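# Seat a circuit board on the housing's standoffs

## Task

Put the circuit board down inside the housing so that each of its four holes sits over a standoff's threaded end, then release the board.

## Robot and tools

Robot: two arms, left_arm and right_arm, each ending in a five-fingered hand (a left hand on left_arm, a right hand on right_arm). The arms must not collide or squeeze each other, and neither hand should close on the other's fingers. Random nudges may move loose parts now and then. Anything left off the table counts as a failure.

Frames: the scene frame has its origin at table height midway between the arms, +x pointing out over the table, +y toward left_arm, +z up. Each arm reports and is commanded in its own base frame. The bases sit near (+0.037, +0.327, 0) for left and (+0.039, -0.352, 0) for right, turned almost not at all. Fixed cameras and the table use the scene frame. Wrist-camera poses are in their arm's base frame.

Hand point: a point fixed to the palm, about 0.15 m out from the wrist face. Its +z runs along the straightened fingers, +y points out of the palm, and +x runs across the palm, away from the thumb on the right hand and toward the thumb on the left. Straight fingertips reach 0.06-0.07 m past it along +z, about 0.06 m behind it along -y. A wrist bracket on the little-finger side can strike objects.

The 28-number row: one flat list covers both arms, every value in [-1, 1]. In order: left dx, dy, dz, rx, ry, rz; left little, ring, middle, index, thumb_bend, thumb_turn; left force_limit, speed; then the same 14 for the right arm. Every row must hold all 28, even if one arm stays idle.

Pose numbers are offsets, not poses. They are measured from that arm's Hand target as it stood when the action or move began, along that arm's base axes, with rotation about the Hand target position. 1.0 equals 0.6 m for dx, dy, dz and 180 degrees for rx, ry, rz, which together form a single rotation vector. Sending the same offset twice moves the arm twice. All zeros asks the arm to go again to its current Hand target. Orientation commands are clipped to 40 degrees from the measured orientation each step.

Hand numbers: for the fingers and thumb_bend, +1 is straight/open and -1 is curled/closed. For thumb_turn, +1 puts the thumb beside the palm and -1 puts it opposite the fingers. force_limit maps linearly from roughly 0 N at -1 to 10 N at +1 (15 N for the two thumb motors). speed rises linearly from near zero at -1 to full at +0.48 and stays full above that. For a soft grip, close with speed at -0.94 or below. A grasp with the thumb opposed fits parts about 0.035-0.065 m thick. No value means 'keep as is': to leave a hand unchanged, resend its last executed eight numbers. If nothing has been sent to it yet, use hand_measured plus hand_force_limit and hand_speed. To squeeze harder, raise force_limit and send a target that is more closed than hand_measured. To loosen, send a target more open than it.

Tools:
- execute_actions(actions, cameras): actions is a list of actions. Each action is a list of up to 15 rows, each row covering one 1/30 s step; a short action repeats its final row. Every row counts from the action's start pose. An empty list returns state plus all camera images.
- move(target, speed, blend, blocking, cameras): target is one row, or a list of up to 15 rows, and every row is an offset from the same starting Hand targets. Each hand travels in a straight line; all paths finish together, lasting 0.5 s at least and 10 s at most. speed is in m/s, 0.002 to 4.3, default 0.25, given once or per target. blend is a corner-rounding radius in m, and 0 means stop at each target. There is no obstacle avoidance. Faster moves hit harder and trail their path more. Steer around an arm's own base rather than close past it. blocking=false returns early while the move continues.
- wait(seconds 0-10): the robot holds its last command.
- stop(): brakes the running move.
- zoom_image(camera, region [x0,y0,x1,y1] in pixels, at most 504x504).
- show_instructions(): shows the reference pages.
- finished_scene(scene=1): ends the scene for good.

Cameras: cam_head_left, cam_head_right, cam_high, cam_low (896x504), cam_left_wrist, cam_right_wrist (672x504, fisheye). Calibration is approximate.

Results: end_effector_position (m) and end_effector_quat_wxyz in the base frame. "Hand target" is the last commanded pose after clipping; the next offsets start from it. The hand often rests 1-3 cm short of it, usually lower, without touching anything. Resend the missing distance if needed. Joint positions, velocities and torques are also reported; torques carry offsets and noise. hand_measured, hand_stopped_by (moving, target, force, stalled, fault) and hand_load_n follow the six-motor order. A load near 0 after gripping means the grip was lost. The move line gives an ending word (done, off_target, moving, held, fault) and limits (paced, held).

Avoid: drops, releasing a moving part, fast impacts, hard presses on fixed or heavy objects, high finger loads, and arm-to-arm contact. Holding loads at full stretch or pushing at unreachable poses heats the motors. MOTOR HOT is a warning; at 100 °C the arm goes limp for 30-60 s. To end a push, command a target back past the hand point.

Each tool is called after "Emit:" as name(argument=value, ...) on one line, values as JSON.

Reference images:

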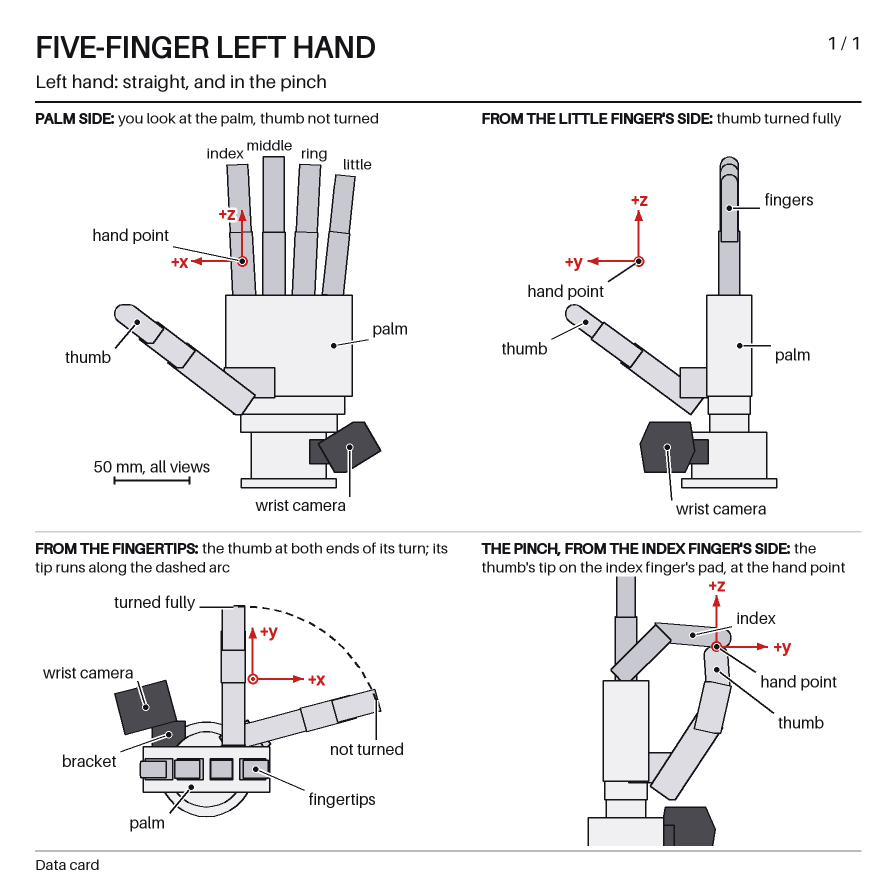

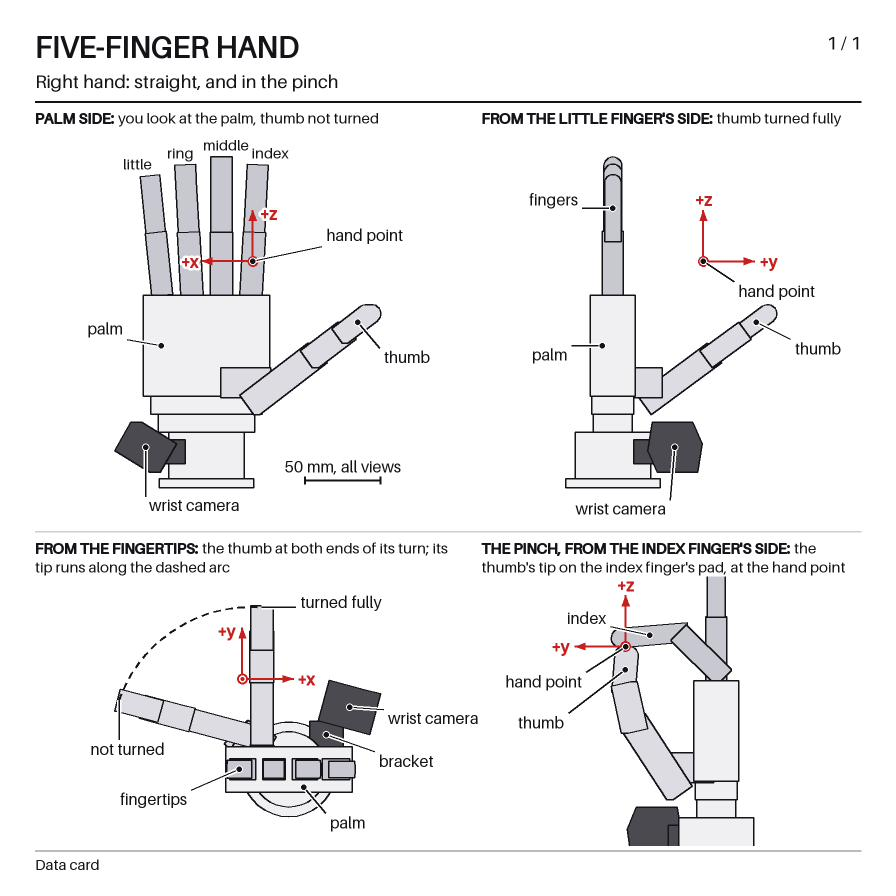

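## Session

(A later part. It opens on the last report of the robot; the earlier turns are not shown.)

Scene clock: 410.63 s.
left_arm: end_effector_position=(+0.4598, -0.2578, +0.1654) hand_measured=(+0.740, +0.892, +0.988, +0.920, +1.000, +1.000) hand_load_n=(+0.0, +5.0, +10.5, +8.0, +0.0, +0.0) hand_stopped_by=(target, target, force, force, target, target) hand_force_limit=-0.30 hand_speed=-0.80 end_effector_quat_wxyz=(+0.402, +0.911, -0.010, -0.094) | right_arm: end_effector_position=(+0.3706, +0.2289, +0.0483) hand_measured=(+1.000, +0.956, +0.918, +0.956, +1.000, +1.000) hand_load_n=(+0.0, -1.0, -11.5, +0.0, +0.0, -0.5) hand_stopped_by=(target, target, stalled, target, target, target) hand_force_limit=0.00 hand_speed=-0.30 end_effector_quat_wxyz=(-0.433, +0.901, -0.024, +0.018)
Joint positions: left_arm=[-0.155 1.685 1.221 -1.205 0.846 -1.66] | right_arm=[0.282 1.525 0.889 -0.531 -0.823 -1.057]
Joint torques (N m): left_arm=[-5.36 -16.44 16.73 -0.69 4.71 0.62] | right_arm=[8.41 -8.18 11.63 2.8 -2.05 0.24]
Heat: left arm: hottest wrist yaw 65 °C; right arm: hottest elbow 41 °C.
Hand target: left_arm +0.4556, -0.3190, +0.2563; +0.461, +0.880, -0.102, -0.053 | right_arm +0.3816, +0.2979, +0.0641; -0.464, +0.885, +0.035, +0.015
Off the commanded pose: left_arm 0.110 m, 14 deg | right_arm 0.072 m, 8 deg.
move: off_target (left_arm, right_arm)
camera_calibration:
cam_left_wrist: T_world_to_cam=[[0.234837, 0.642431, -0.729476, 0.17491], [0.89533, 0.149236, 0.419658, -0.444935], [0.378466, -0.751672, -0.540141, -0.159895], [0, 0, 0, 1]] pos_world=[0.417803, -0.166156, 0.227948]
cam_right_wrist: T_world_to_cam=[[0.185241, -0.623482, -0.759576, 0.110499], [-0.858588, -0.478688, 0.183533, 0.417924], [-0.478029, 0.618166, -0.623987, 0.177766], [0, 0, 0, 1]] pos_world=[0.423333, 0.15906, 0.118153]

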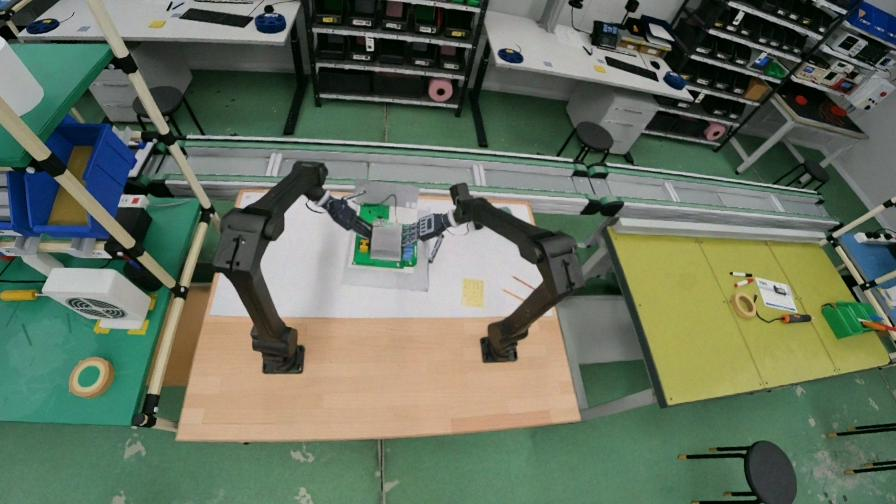

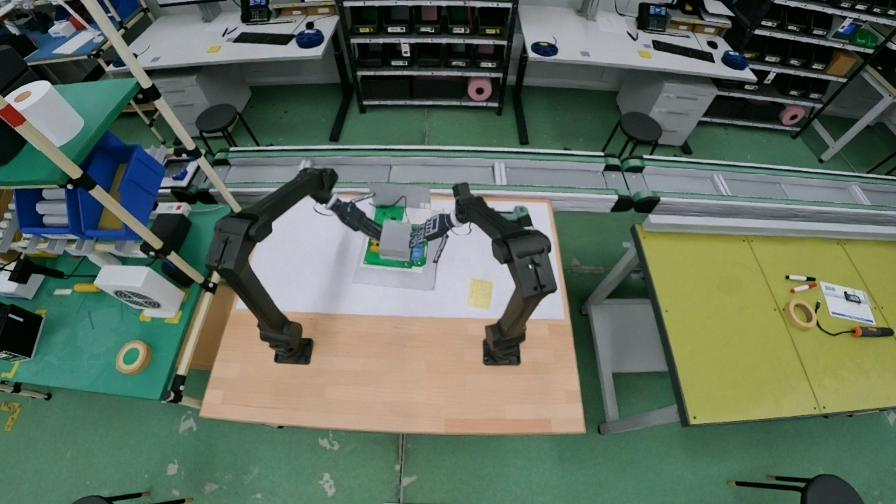

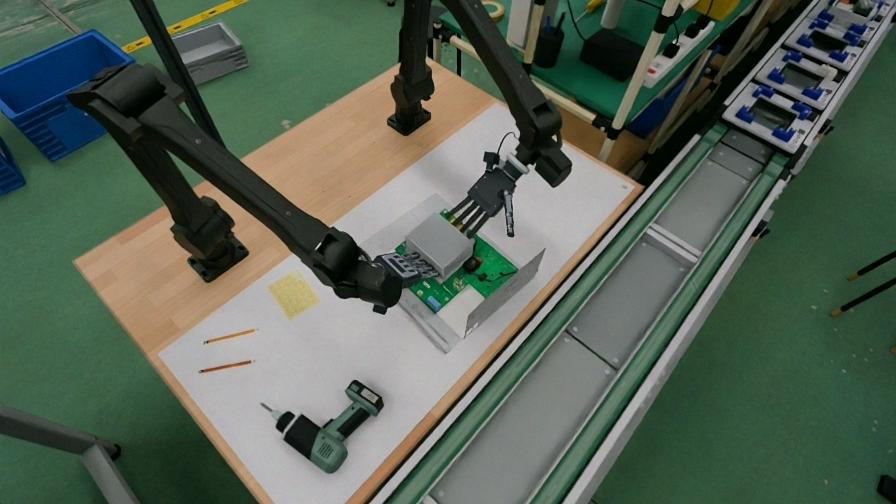

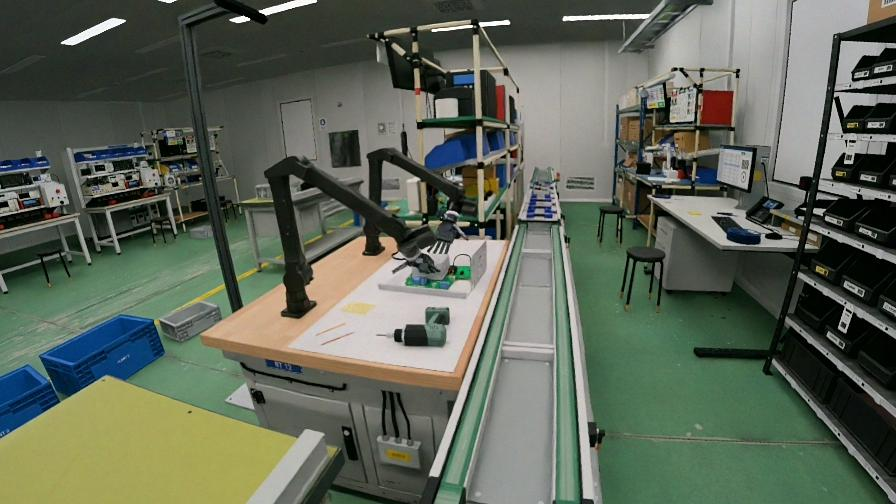

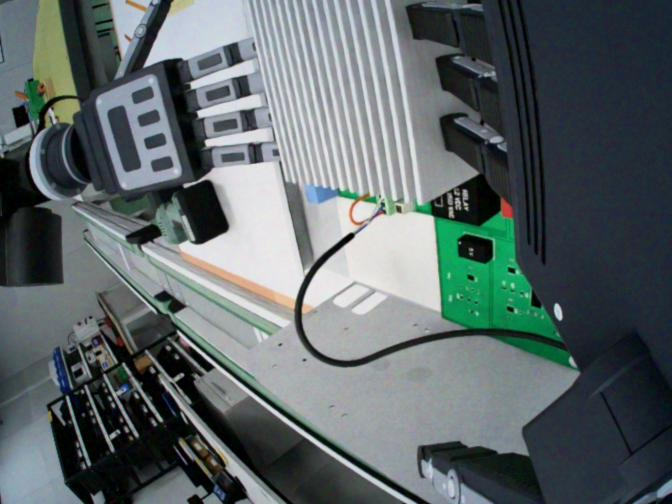

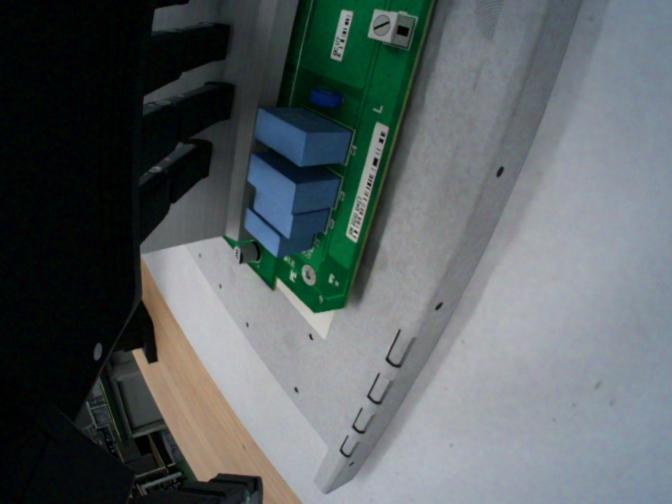

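Emit:
move(target=[0.004,0.003,-0.13,0,0,-0.006,0.74,0.89,0.985,0.915,1,1,-0.3,-0.8,0.003,0.003,-0.02,0,0,-0.006,1,0.955,0.93,0.955,1,1,0,-0.3], speed=0.06, cameras=["cam_high","cam_head_left","cam_head_right","cam_right_wrist","cam_low"])

Emit:
zoom_image(camera="cam_high", region=[430, 280, 470, 320])

Emit:
zoom_image(camera="cam_head_left", region=[335, 240, 375, 280])

Emit:
zoom_image(camera="cam_head_left", region=[340, 190, 440, 290])

Emit:
zoom_image(camera="cam_low", region=[400, 220, 490, 310])

Scene clock: 414.80 s.
left_arm: end_effector_position=(+0.4634, -0.2538, +0.1614) hand_measured=(+0.740, +0.892, +0.988, +0.920, +1.000, +1.000) hand_load_n=(+0.0, +3.0, +5.0, +7.0, +0.0, +0.0) hand_stopped_by=(target, target, force, force, target, target) hand_force_limit=-0.30 hand_speed=-0.80 end_effector_quat_wxyz=(+0.405, +0.910, -0.034, -0.075) | right_arm: end_effector_position=(+0.3747, +0.2325, +0.0469) hand_measured=(+1.000, +0.956, +0.918, +0.956, +1.000, +1.000) hand_load_n=(+0.0, -1.0, -13.0, +0.0, +0.0, +0.0) hand_stopped_by=(target, target, stalled, target, target, target) hand_force_limit=0.00 hand_speed=-0.30 end_effector_quat_wxyz=(-0.433, +0.900, -0.031, +0.022)
Joint positions: left_arm=[-0.143 1.698 1.221 -1.182 0.846 -1.599] | right_arm=[0.288 1.532 0.889 -0.5 -0.816 -1.028]
Joint torques (N m): left_arm=[-6.01 -9.23 10.61 3.51 4.55 0.45] | right_arm=[8.35 -7.77 10.29 3.59 -1.91 0.23]
Heat: left arm: hottest wrist yaw 74 °C; right arm: hottest elbow 41 °C.
Hand target: left_arm +0.4580, -0.3173, +0.1781; +0.461, +0.879, -0.110, -0.057 | right_arm +0.3835, +0.2996, +0.0521; -0.464, +0.885, +0.027, +0.019
Off the commanded pose: left_arm 0.066 m, 12 deg | right_arm 0.068 m, 8 deg.
move: off_target (left_arm, right_arm)
camera_calibration:
cam_right_wrist: T_world_to_cam=[[0.177399, -0.624943, -0.760247, 0.114256], [-0.866401, -0.465569, 0.180541, 0.423435], [-0.466775, 0.626651, -0.624043, 0.170402], [0, 0, 0, 1]] pos_world=[0.426135, 0.161759, 0.116754]
Images, in order (width x height): cam_head_left 896x504, cam_head_right 896x504, cam_high 896x504, cam_low 896x504, cam_right_wrist 672x504.

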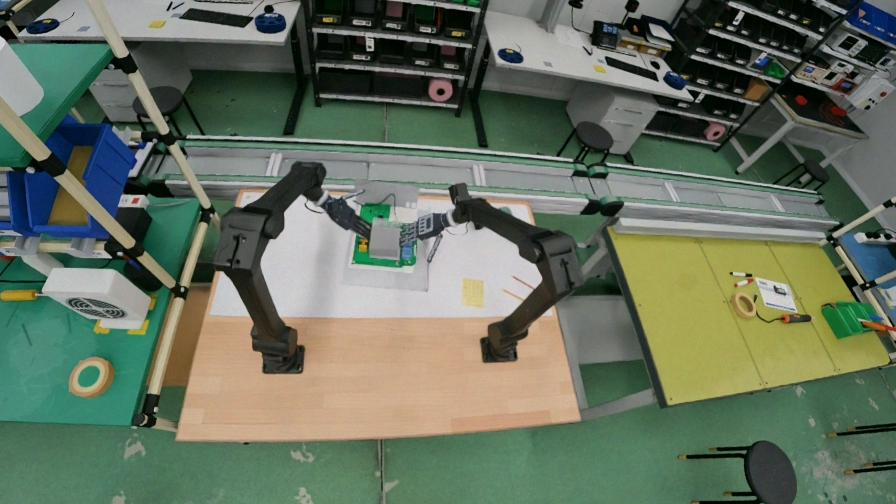

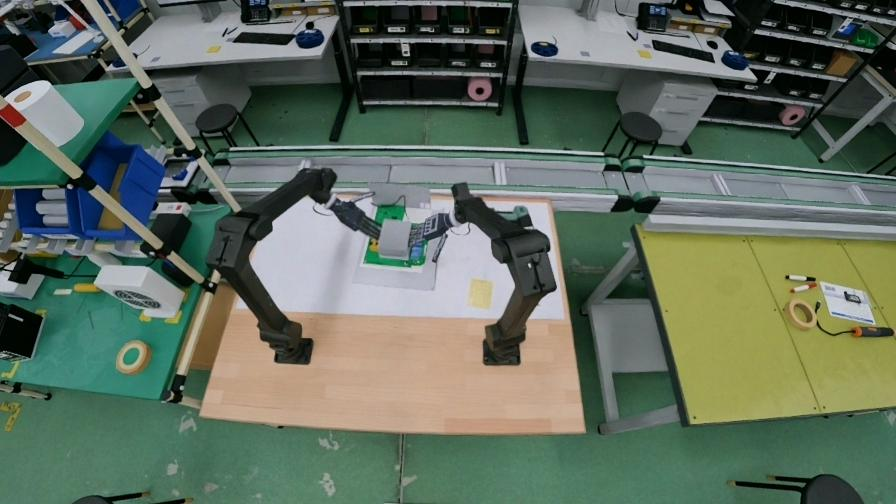

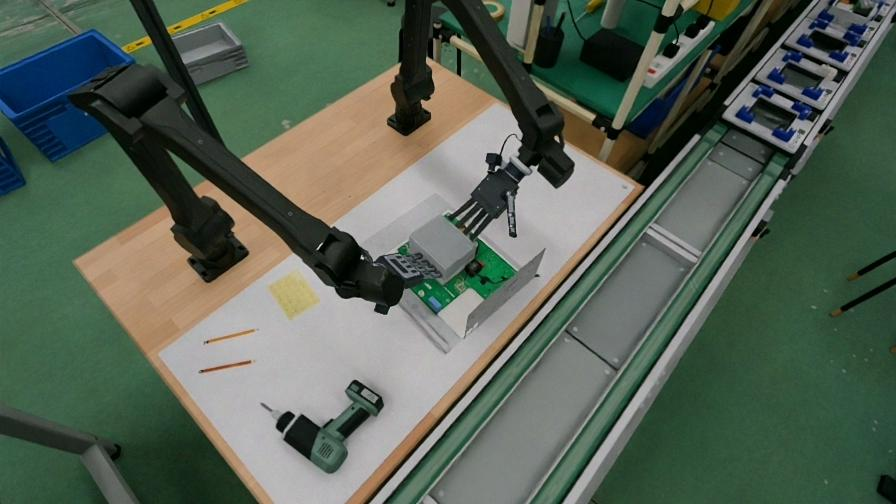

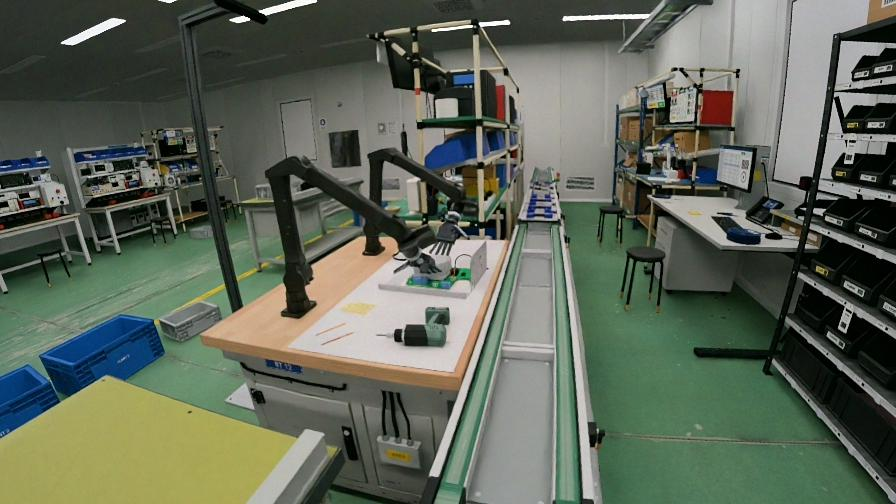

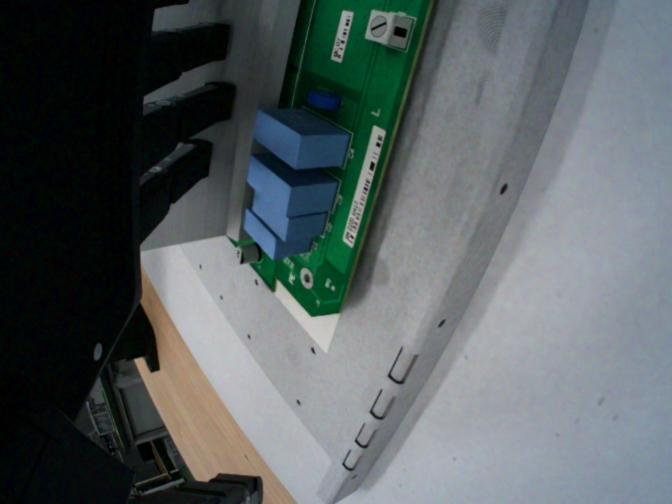

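Scaled by 12.600.

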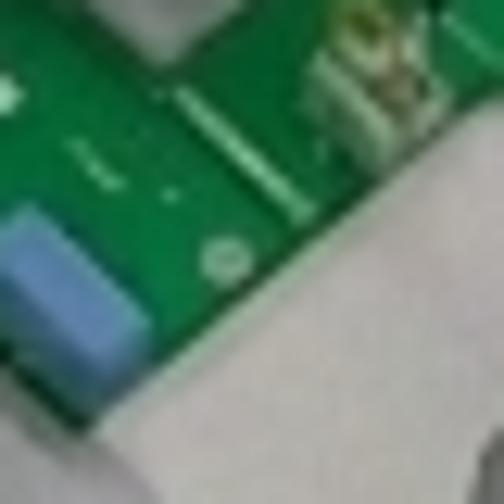

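Scaled by 12.600.

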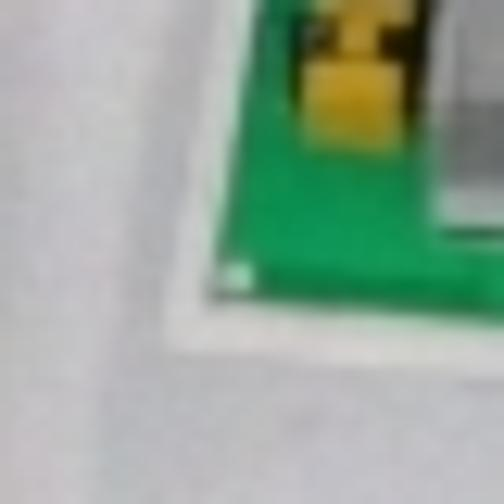

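Scaled by 5.040.

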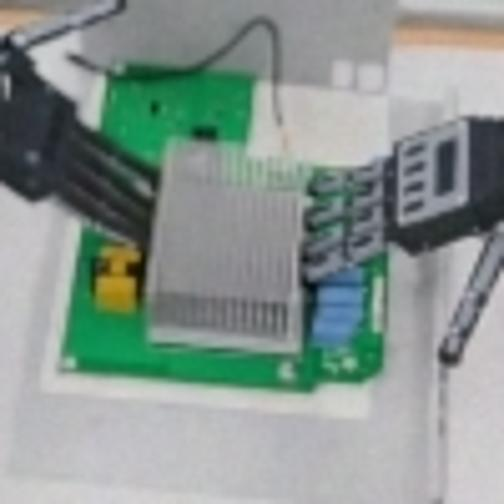

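Scaled by 5.600.

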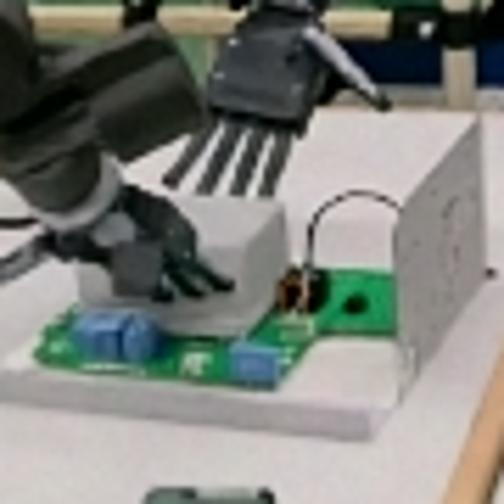

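Emit:
move(target=[0.0,0.06,-0.06,0,0,0,0.74,0.89,0.985,0.915,1,1,-0.3,-0.8,0.0,-0.06,-0.0,0,0,0,1,0.955,0.93,0.955,1,1,0,-0.3], speed=0.08, cameras=["cam_high","cam_head_left","cam_head_right","cam_right_wrist","cam_low"])

Emit:
zoom_image(camera="cam_high", region=[430, 280, 470, 320])

Emit:
zoom_image(camera="cam_head_left", region=[335, 240, 375, 280])

Emit:
zoom_image(camera="cam_head_left", region=[340, 190, 440, 290])

Emit:
zoom_image(camera="cam_low", region=[400, 220, 490, 310])

Scene clock: 418.73 s.
left_arm: end_effector_position=(+0.4621, -0.2457, +0.1577) hand_measured=(+0.740, +0.890, +0.986, +0.920, +1.000, +1.000) hand_load_n=(+0.0, +0.0, +0.5, +2.5, +0.0, +0.0) hand_stopped_by=(target, target, force, force, target, target) hand_force_limit=-0.30 hand_speed=-0.80 end_effector_quat_wxyz=(+0.441, +0.893, -0.064, -0.059) | right_arm: end_effector_position=(+0.3766, +0.2312, +0.0449) hand_measured=(+1.000, +0.956, +0.918, +0.956, +1.000, +1.000) hand_load_n=(+0.0, -0.5, -8.0, +0.0, +0.0, +0.0) hand_stopped_by=(target, target, stalled, target, target, target) hand_force_limit=0.00 hand_speed=-0.30 end_effector_quat_wxyz=(-0.439, +0.898, -0.017, +0.025)
Joint positions: left_arm=[-0.111 1.729 1.203 -1.167 0.917 -1.479] | right_arm=[0.28 1.54 0.889 -0.499 -0.834 -1.063]
Joint torques (N m): left_arm=[-3.43 -7.3 8.85 2.99 2.06 0.36] | right_arm=[3.02 -8.76 9.59 1.31 -2.31 -0.27]
Heat: left arm: hottest wrist yaw 77 °C; right arm: hottest elbow 41 °C.
Hand target: left_arm +0.4580, -0.2813, +0.1423; +0.461, +0.879, -0.110, -0.057 | right_arm +0.3835, +0.2637, +0.0522; -0.464, +0.885, +0.027, +0.019
Off the commanded pose: left_arm 0.039 m, 6 deg | right_arm 0.034 m, 6 deg.
move: off_target (left_arm, right_arm)
camera_calibration:
cam_right_wrist: T_world_to_cam=[[0.203335, -0.611666, -0.764539, 0.0988905], [-0.859094, -0.486044, 0.160374, 0.427748], [-0.469695, 0.6242, -0.624308, 0.172591], [0, 0, 0, 1]] pos_world=[0.428433, 0.160661, 0.114756]
Images, in order (width x height): cam_head_left 896x504, cam_head_right 896x504, cam_high 896x504, cam_low 896x504, cam_right_wrist 672x504.

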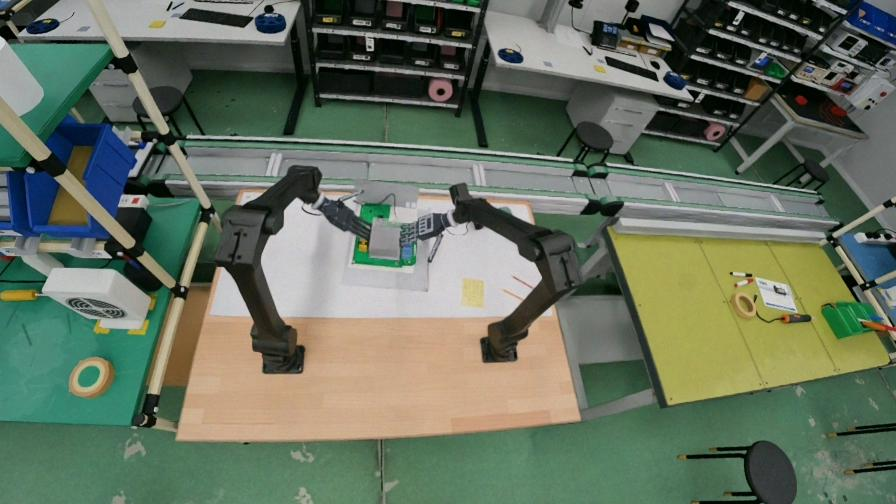

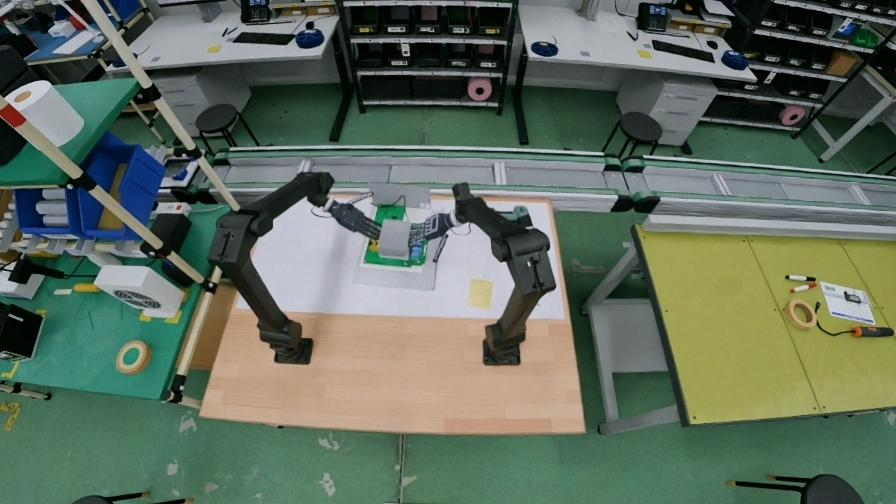

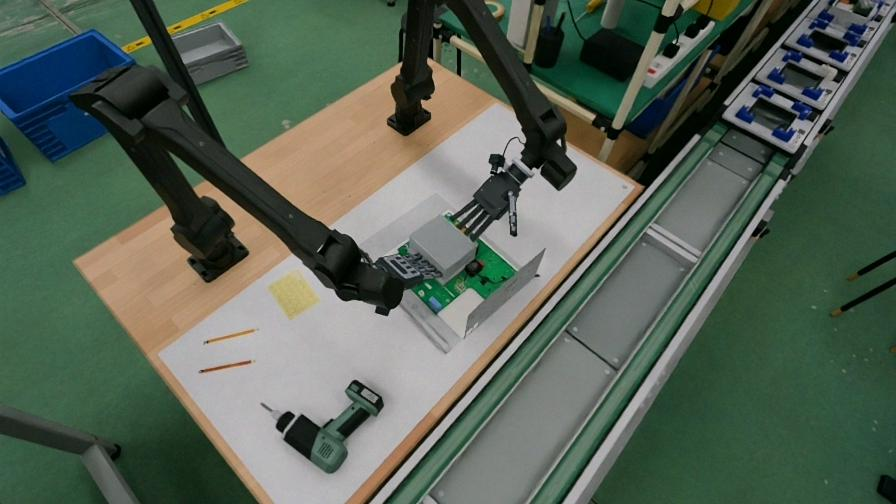

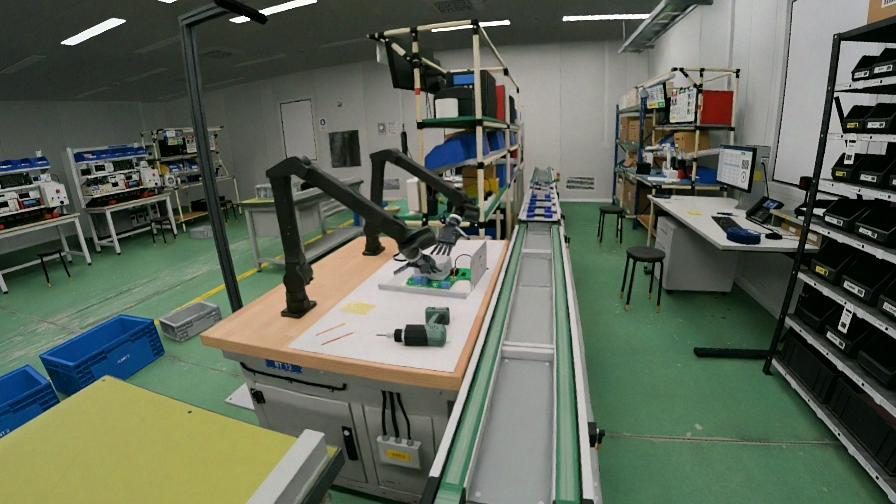

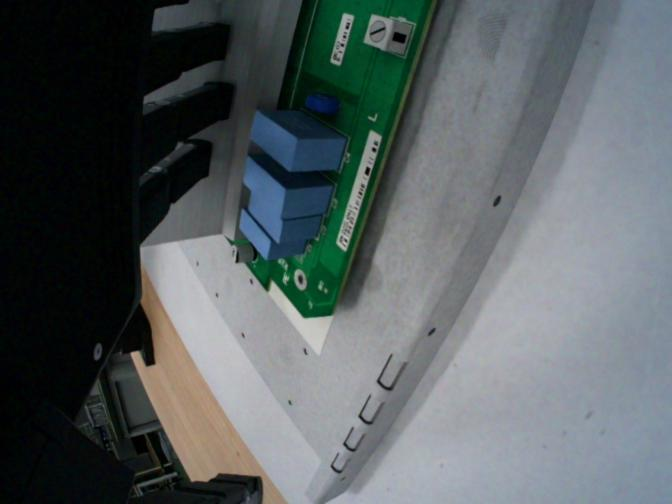

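Scaled by 12.600.

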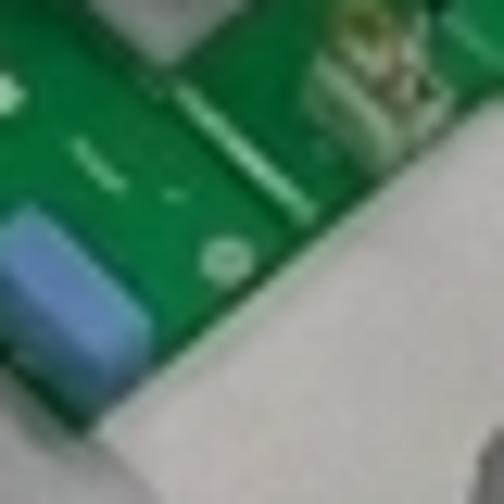

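Scaled by 12.600.

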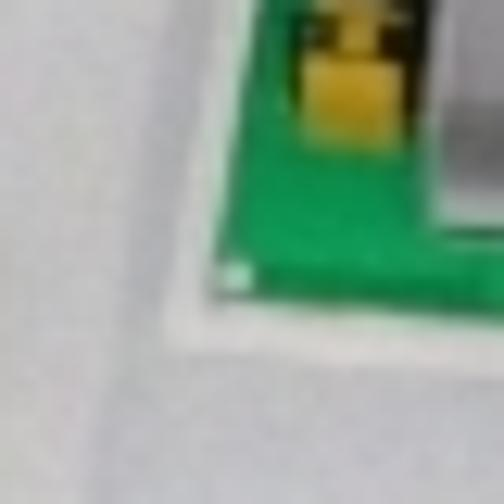

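Scaled by 5.040.

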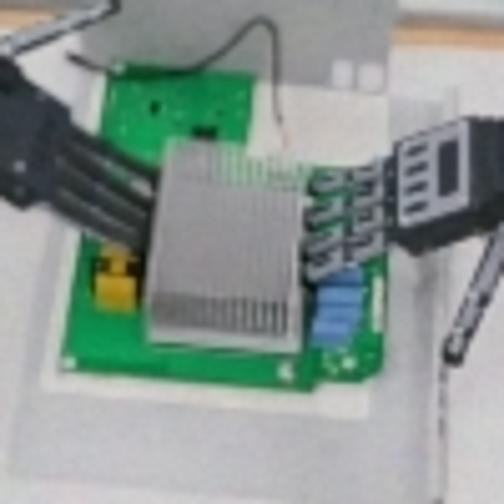

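Scaled by 5.600.

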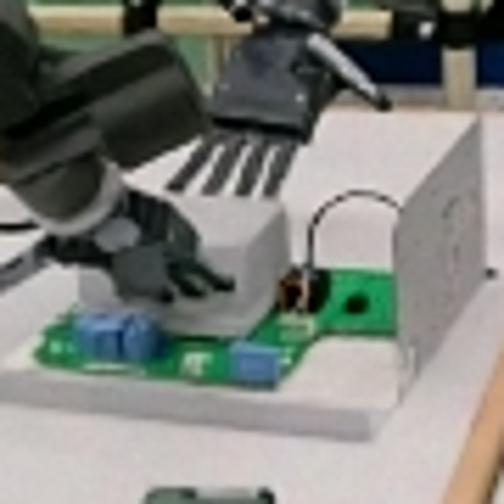

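Emit:
move(target=[-0.01,0.035,-0.01,0,0,0,0.74,0.89,0.985,0.915,1,1,-0.3,-0.8,-0.02,0.015,-0.0,0,0,0,1,0.955,0.93,0.955,1,1,0,-0.3], speed=0.05, cameras=["cam_high","cam_head_left","cam_right_wrist"])

Emit:
zoom_image(camera="cam_high", region=[430, 280, 470, 320])

Emit:
zoom_image(camera="cam_head_left", region=[335, 240, 375, 280])

Emit:
zoom_image(camera="cam_right_wrist", region=[220, 180, 380, 360])

Scene clock: 421.90 s.
left_arm: end_effector_position=(+0.4597, -0.2422, +0.1558) hand_measured=(+0.740, +0.890, +0.986, +0.920, +1.000, +1.000) hand_load_n=(+0.0, +0.0, +0.0, +0.5, +0.0, +0.0) hand_stopped_by=(target, target, force, force, target, target) hand_force_limit=-0.30 hand_speed=-0.80 end_effector_quat_wxyz=(+0.451, +0.887, -0.087, -0.047) | right_arm: end_effector_position=(+0.3766, +0.2312, +0.0449) hand_measured=(+1.000, +0.956, +0.918, +0.956, +1.000, +1.000) hand_load_n=(+0.0, -1.0, -8.0, +0.0, +0.0, +0.0) hand_stopped_by=(target, target, stalled, target, target, target) hand_force_limit=0.00 hand_speed=-0.30 end_effector_quat_wxyz=(-0.439, +0.898, -0.017, +0.025)
Joint positions: left_arm=[-0.1 1.742 1.198 -1.165 0.935 -1.407] | right_arm=[0.28 1.54 0.889 -0.499 -0.834 -1.063]
Joint torques (N m): left_arm=[-1.2 -8.23 7.57 1.57 1.25 0.31] | right_arm=[5.3 -10.58 7.31 2.41 -1.96 0.11]
Heat: left arm: hottest wrist yaw 74 °C; right arm: hottest elbow 41 °C.
Hand target: left_arm +0.4521, -0.2602, +0.1362; +0.461, +0.879, -0.110, -0.057 | right_arm +0.3715, +0.2727, +0.0522; -0.464, +0.885, +0.027, +0.019
Off the commanded pose: left_arm 0.028 m, 3 deg | right_arm 0.043 m, 6 deg.
move: off_target (left_arm, right_arm)
camera_calibration:
cam_right_wrist: T_world_to_cam=[[0.203335, -0.611666, -0.764539, 0.0988905], [-0.859094, -0.486044, 0.160374, 0.427748], [-0.469695, 0.6242, -0.624308, 0.172591], [0, 0, 0, 1]] pos_world=[0.428433, 0.160661, 0.114756]
Images, in order (width x height): cam_head_left 896x504, cam_high 896x504, cam_right_wrist 672x504.

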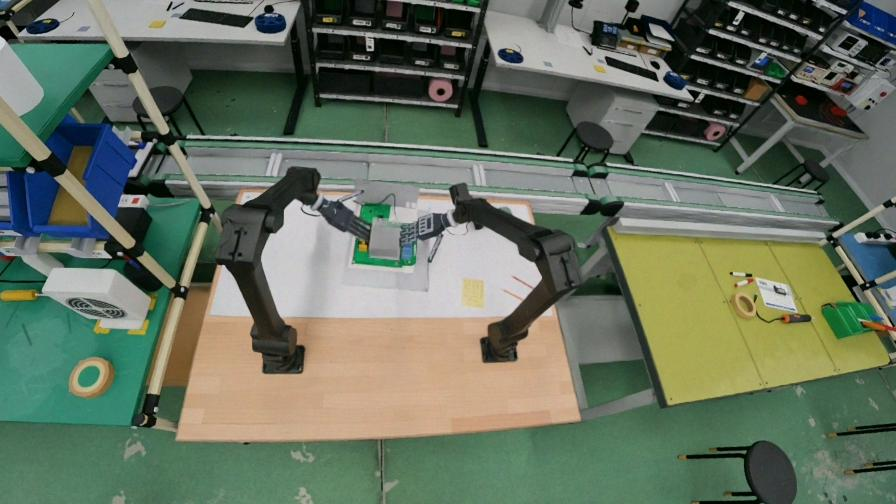

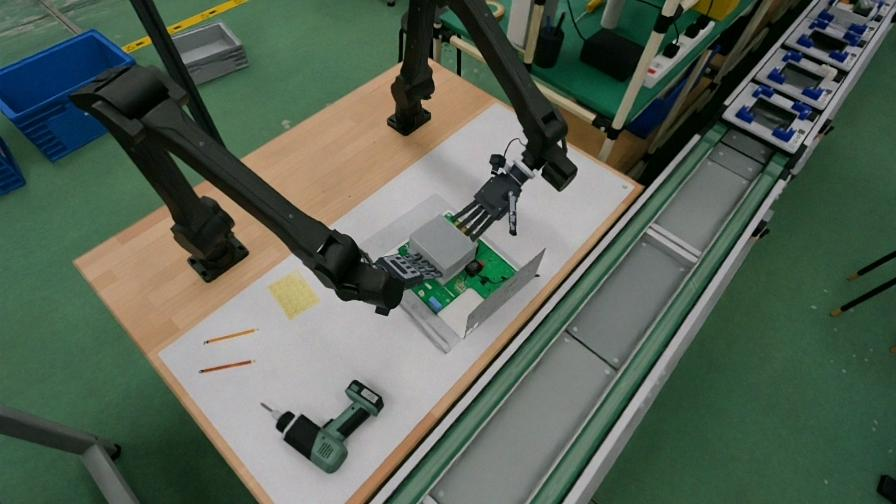

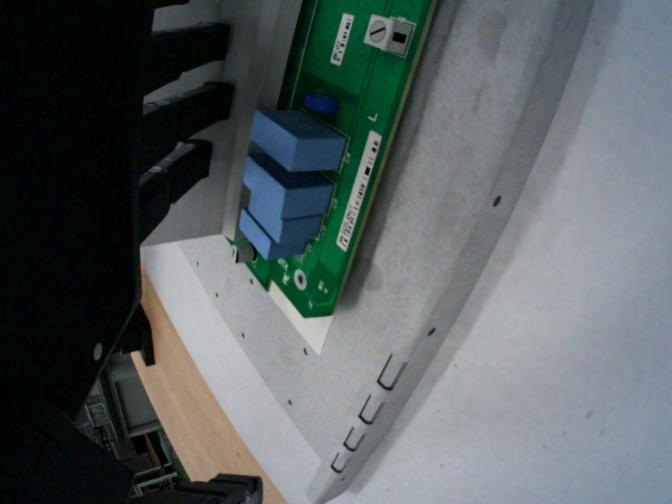

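Scaled by 12.600.

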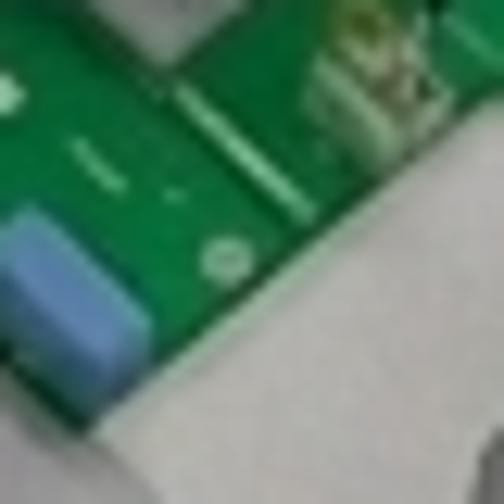

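Scaled by 12.600.

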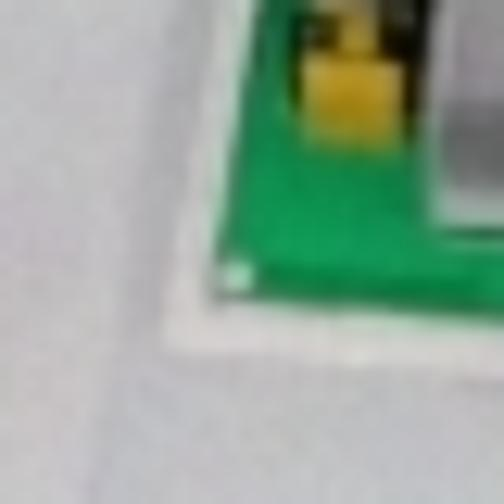

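Scaled by 2.800 from the camera's 672x504 image, which has a finer 960x720 frame.

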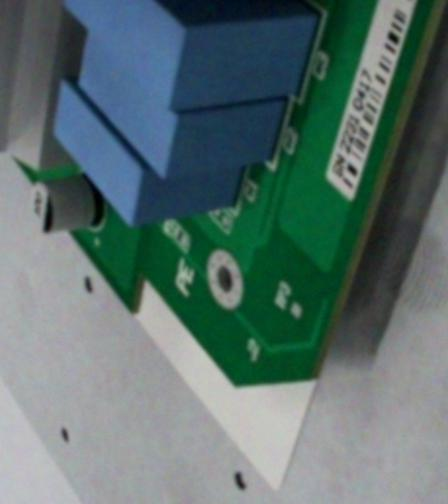

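Emit:
zoom_image(camera="cam_right_wrist", region=[280, 255, 330, 305])

Emit:
zoom_image(camera="cam_high", region=[438, 290, 458, 310])

Emit:
zoom_image(camera="cam_head_left", region=[344, 252, 364, 272])

Scaled by 10.080 from the camera's 672x504 image, which has a finer 960x720 frame.

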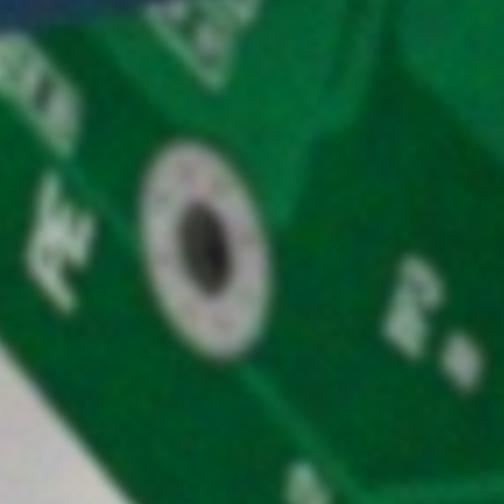

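Scaled by 25.200.

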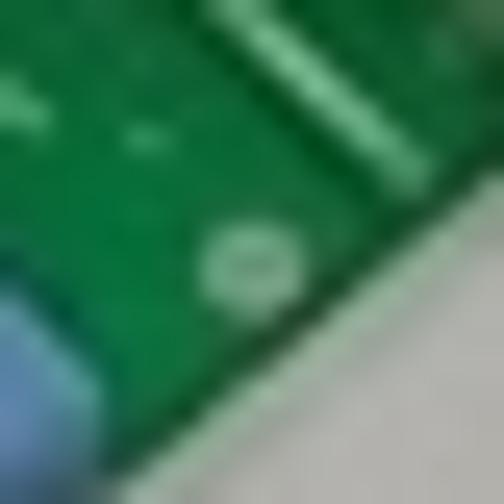

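Scaled by 25.200.

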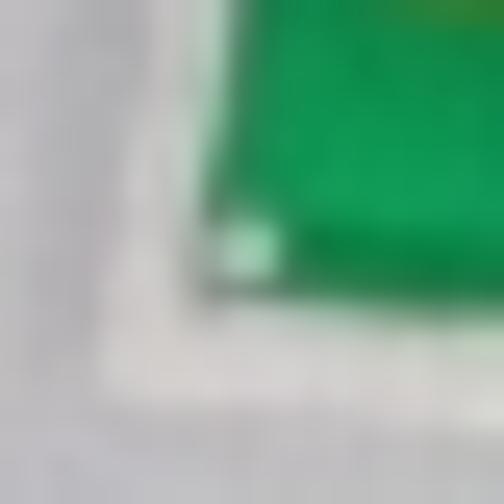

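Emit:
move(target=[0.0,0.03,0.0,0,0,0,0.74,0.89,0.985,0.915,1,1,-0.3,-0.8,-0.01,0.008,-0.0,0,0,0,1,0.955,0.93,0.955,1,1,0,-0.3], speed=0.05, cameras=["cam_high","cam_head_left","cam_right_wrist"])

Emit:
zoom_image(camera="cam_high", region=[438, 290, 458, 310])

Emit:
zoom_image(camera="cam_head_left", region=[344, 252, 364, 272])

Emit:
zoom_image(camera="cam_right_wrist", region=[280, 255, 330, 305])

Scene clock: 425.07 s.
left_arm: end_effector_position=(+0.4602, -0.2336, +0.1515) hand_measured=(+0.740, +0.890, +0.986, +0.920, +1.000, +1.000) hand_load_n=(+0.0, +0.0, +0.0, +0.5, +0.0, +0.0) hand_stopped_by=(target, target, force, force, target, target) hand_force_limit=-0.30 hand_speed=-0.80 end_effector_quat_wxyz=(+0.455, +0.884, -0.102, -0.036) | right_arm: end_effector_position=(+0.3762, +0.2387, +0.0441) hand_measured=(+1.000, +0.956, +0.918, +0.956, +1.000, +1.000) hand_load_n=(+0.0, -3.0, -5.0, +0.0, +0.0, +0.0) hand_stopped_by=(target, target, stalled, target, target, target) hand_force_limit=0.00 hand_speed=-0.30 end_effector_quat_wxyz=(-0.442, +0.897, -0.009, +0.030)
Joint positions: left_arm=[-0.08 1.756 1.198 -1.17 0.938 -1.342] | right_arm=[0.297 1.54 0.884 -0.469 -0.831 -1.054]
Joint torques (N m): left_arm=[0.03 -8.94 8.05 -0.34 0.96 0.28] | right_arm=[5.07 -11.4 6.72 2.04 -1.79 0.14]
Heat: left arm: hottest wrist yaw 70 °C; right arm: hottest elbow 41 °C.
Hand target: left_arm +0.4520, -0.2423, +0.1362; +0.461, +0.879, -0.110, -0.057 | right_arm +0.3656, +0.2774, +0.0522; -0.464, +0.885, +0.027, +0.019
Off the commanded pose: left_arm 0.019 m, 3 deg | right_arm 0.041 m, 5 deg.
move: off_target (left_arm, right_arm)
camera_calibration:
cam_right_wrist: T_world_to_cam=[[0.222057, -0.605904, -0.763919, 0.0945266], [-0.856271, -0.49592, 0.144438, 0.433266], [-0.466358, 0.622048, -0.62894, 0.166672], [0, 0, 0, 1]] pos_world=[0.427732, 0.168461, 0.114457]
Images, in order (width x height): cam_head_left 896x504, cam_high 896x504, cam_right_wrist 672x504.

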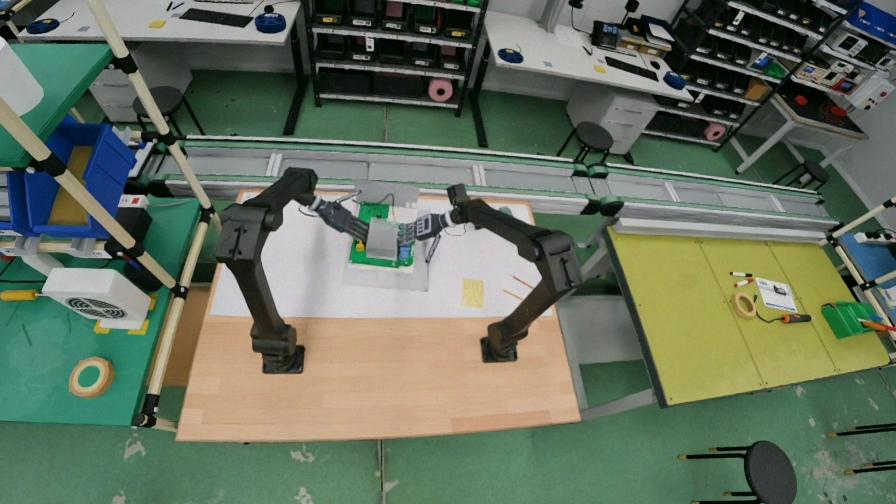

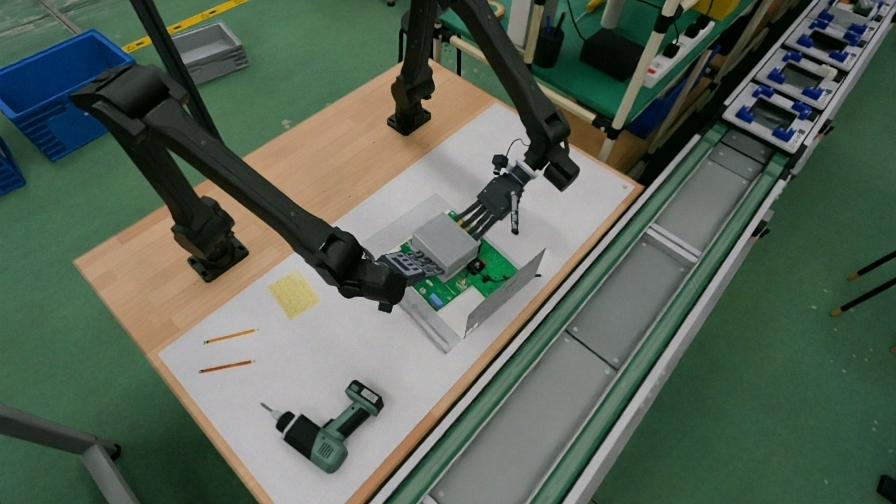

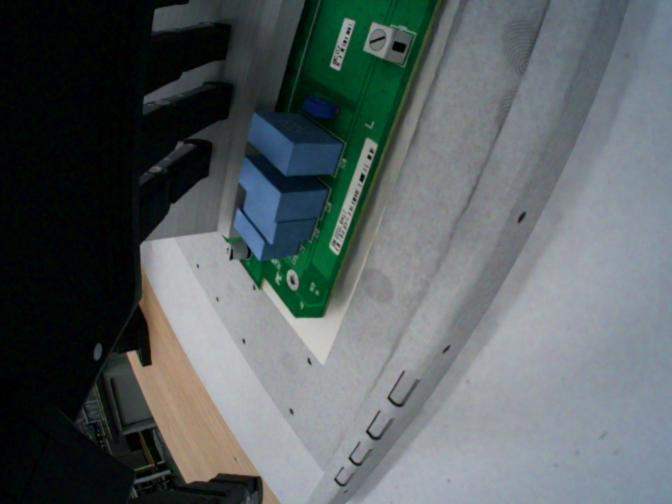

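Scaled by 25.200.

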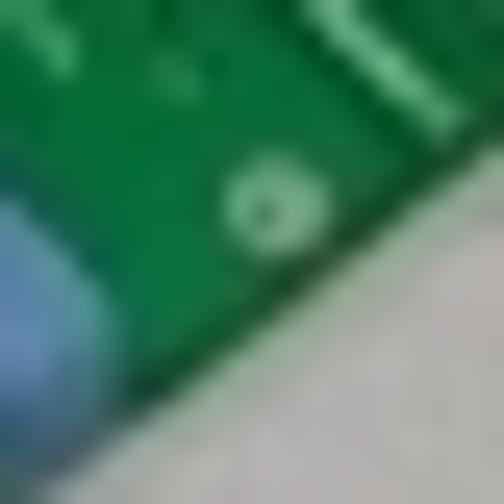

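Scaled by 25.200.

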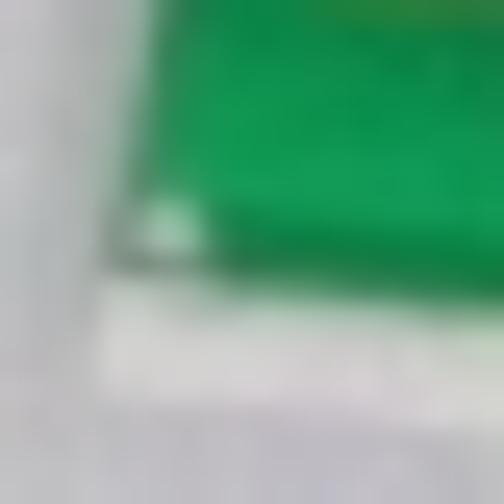

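Scaled by 10.080 from the camera's 672x504 image, which has a finer 960x720 frame.

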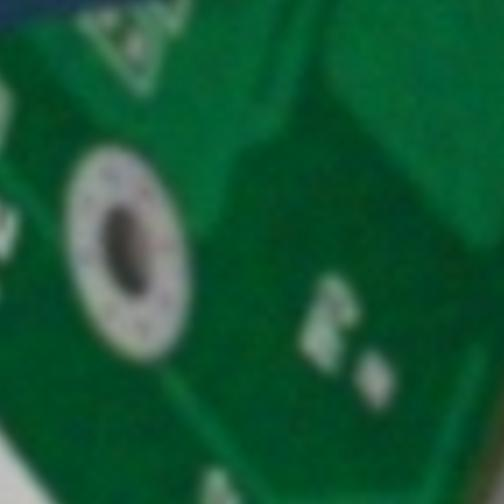

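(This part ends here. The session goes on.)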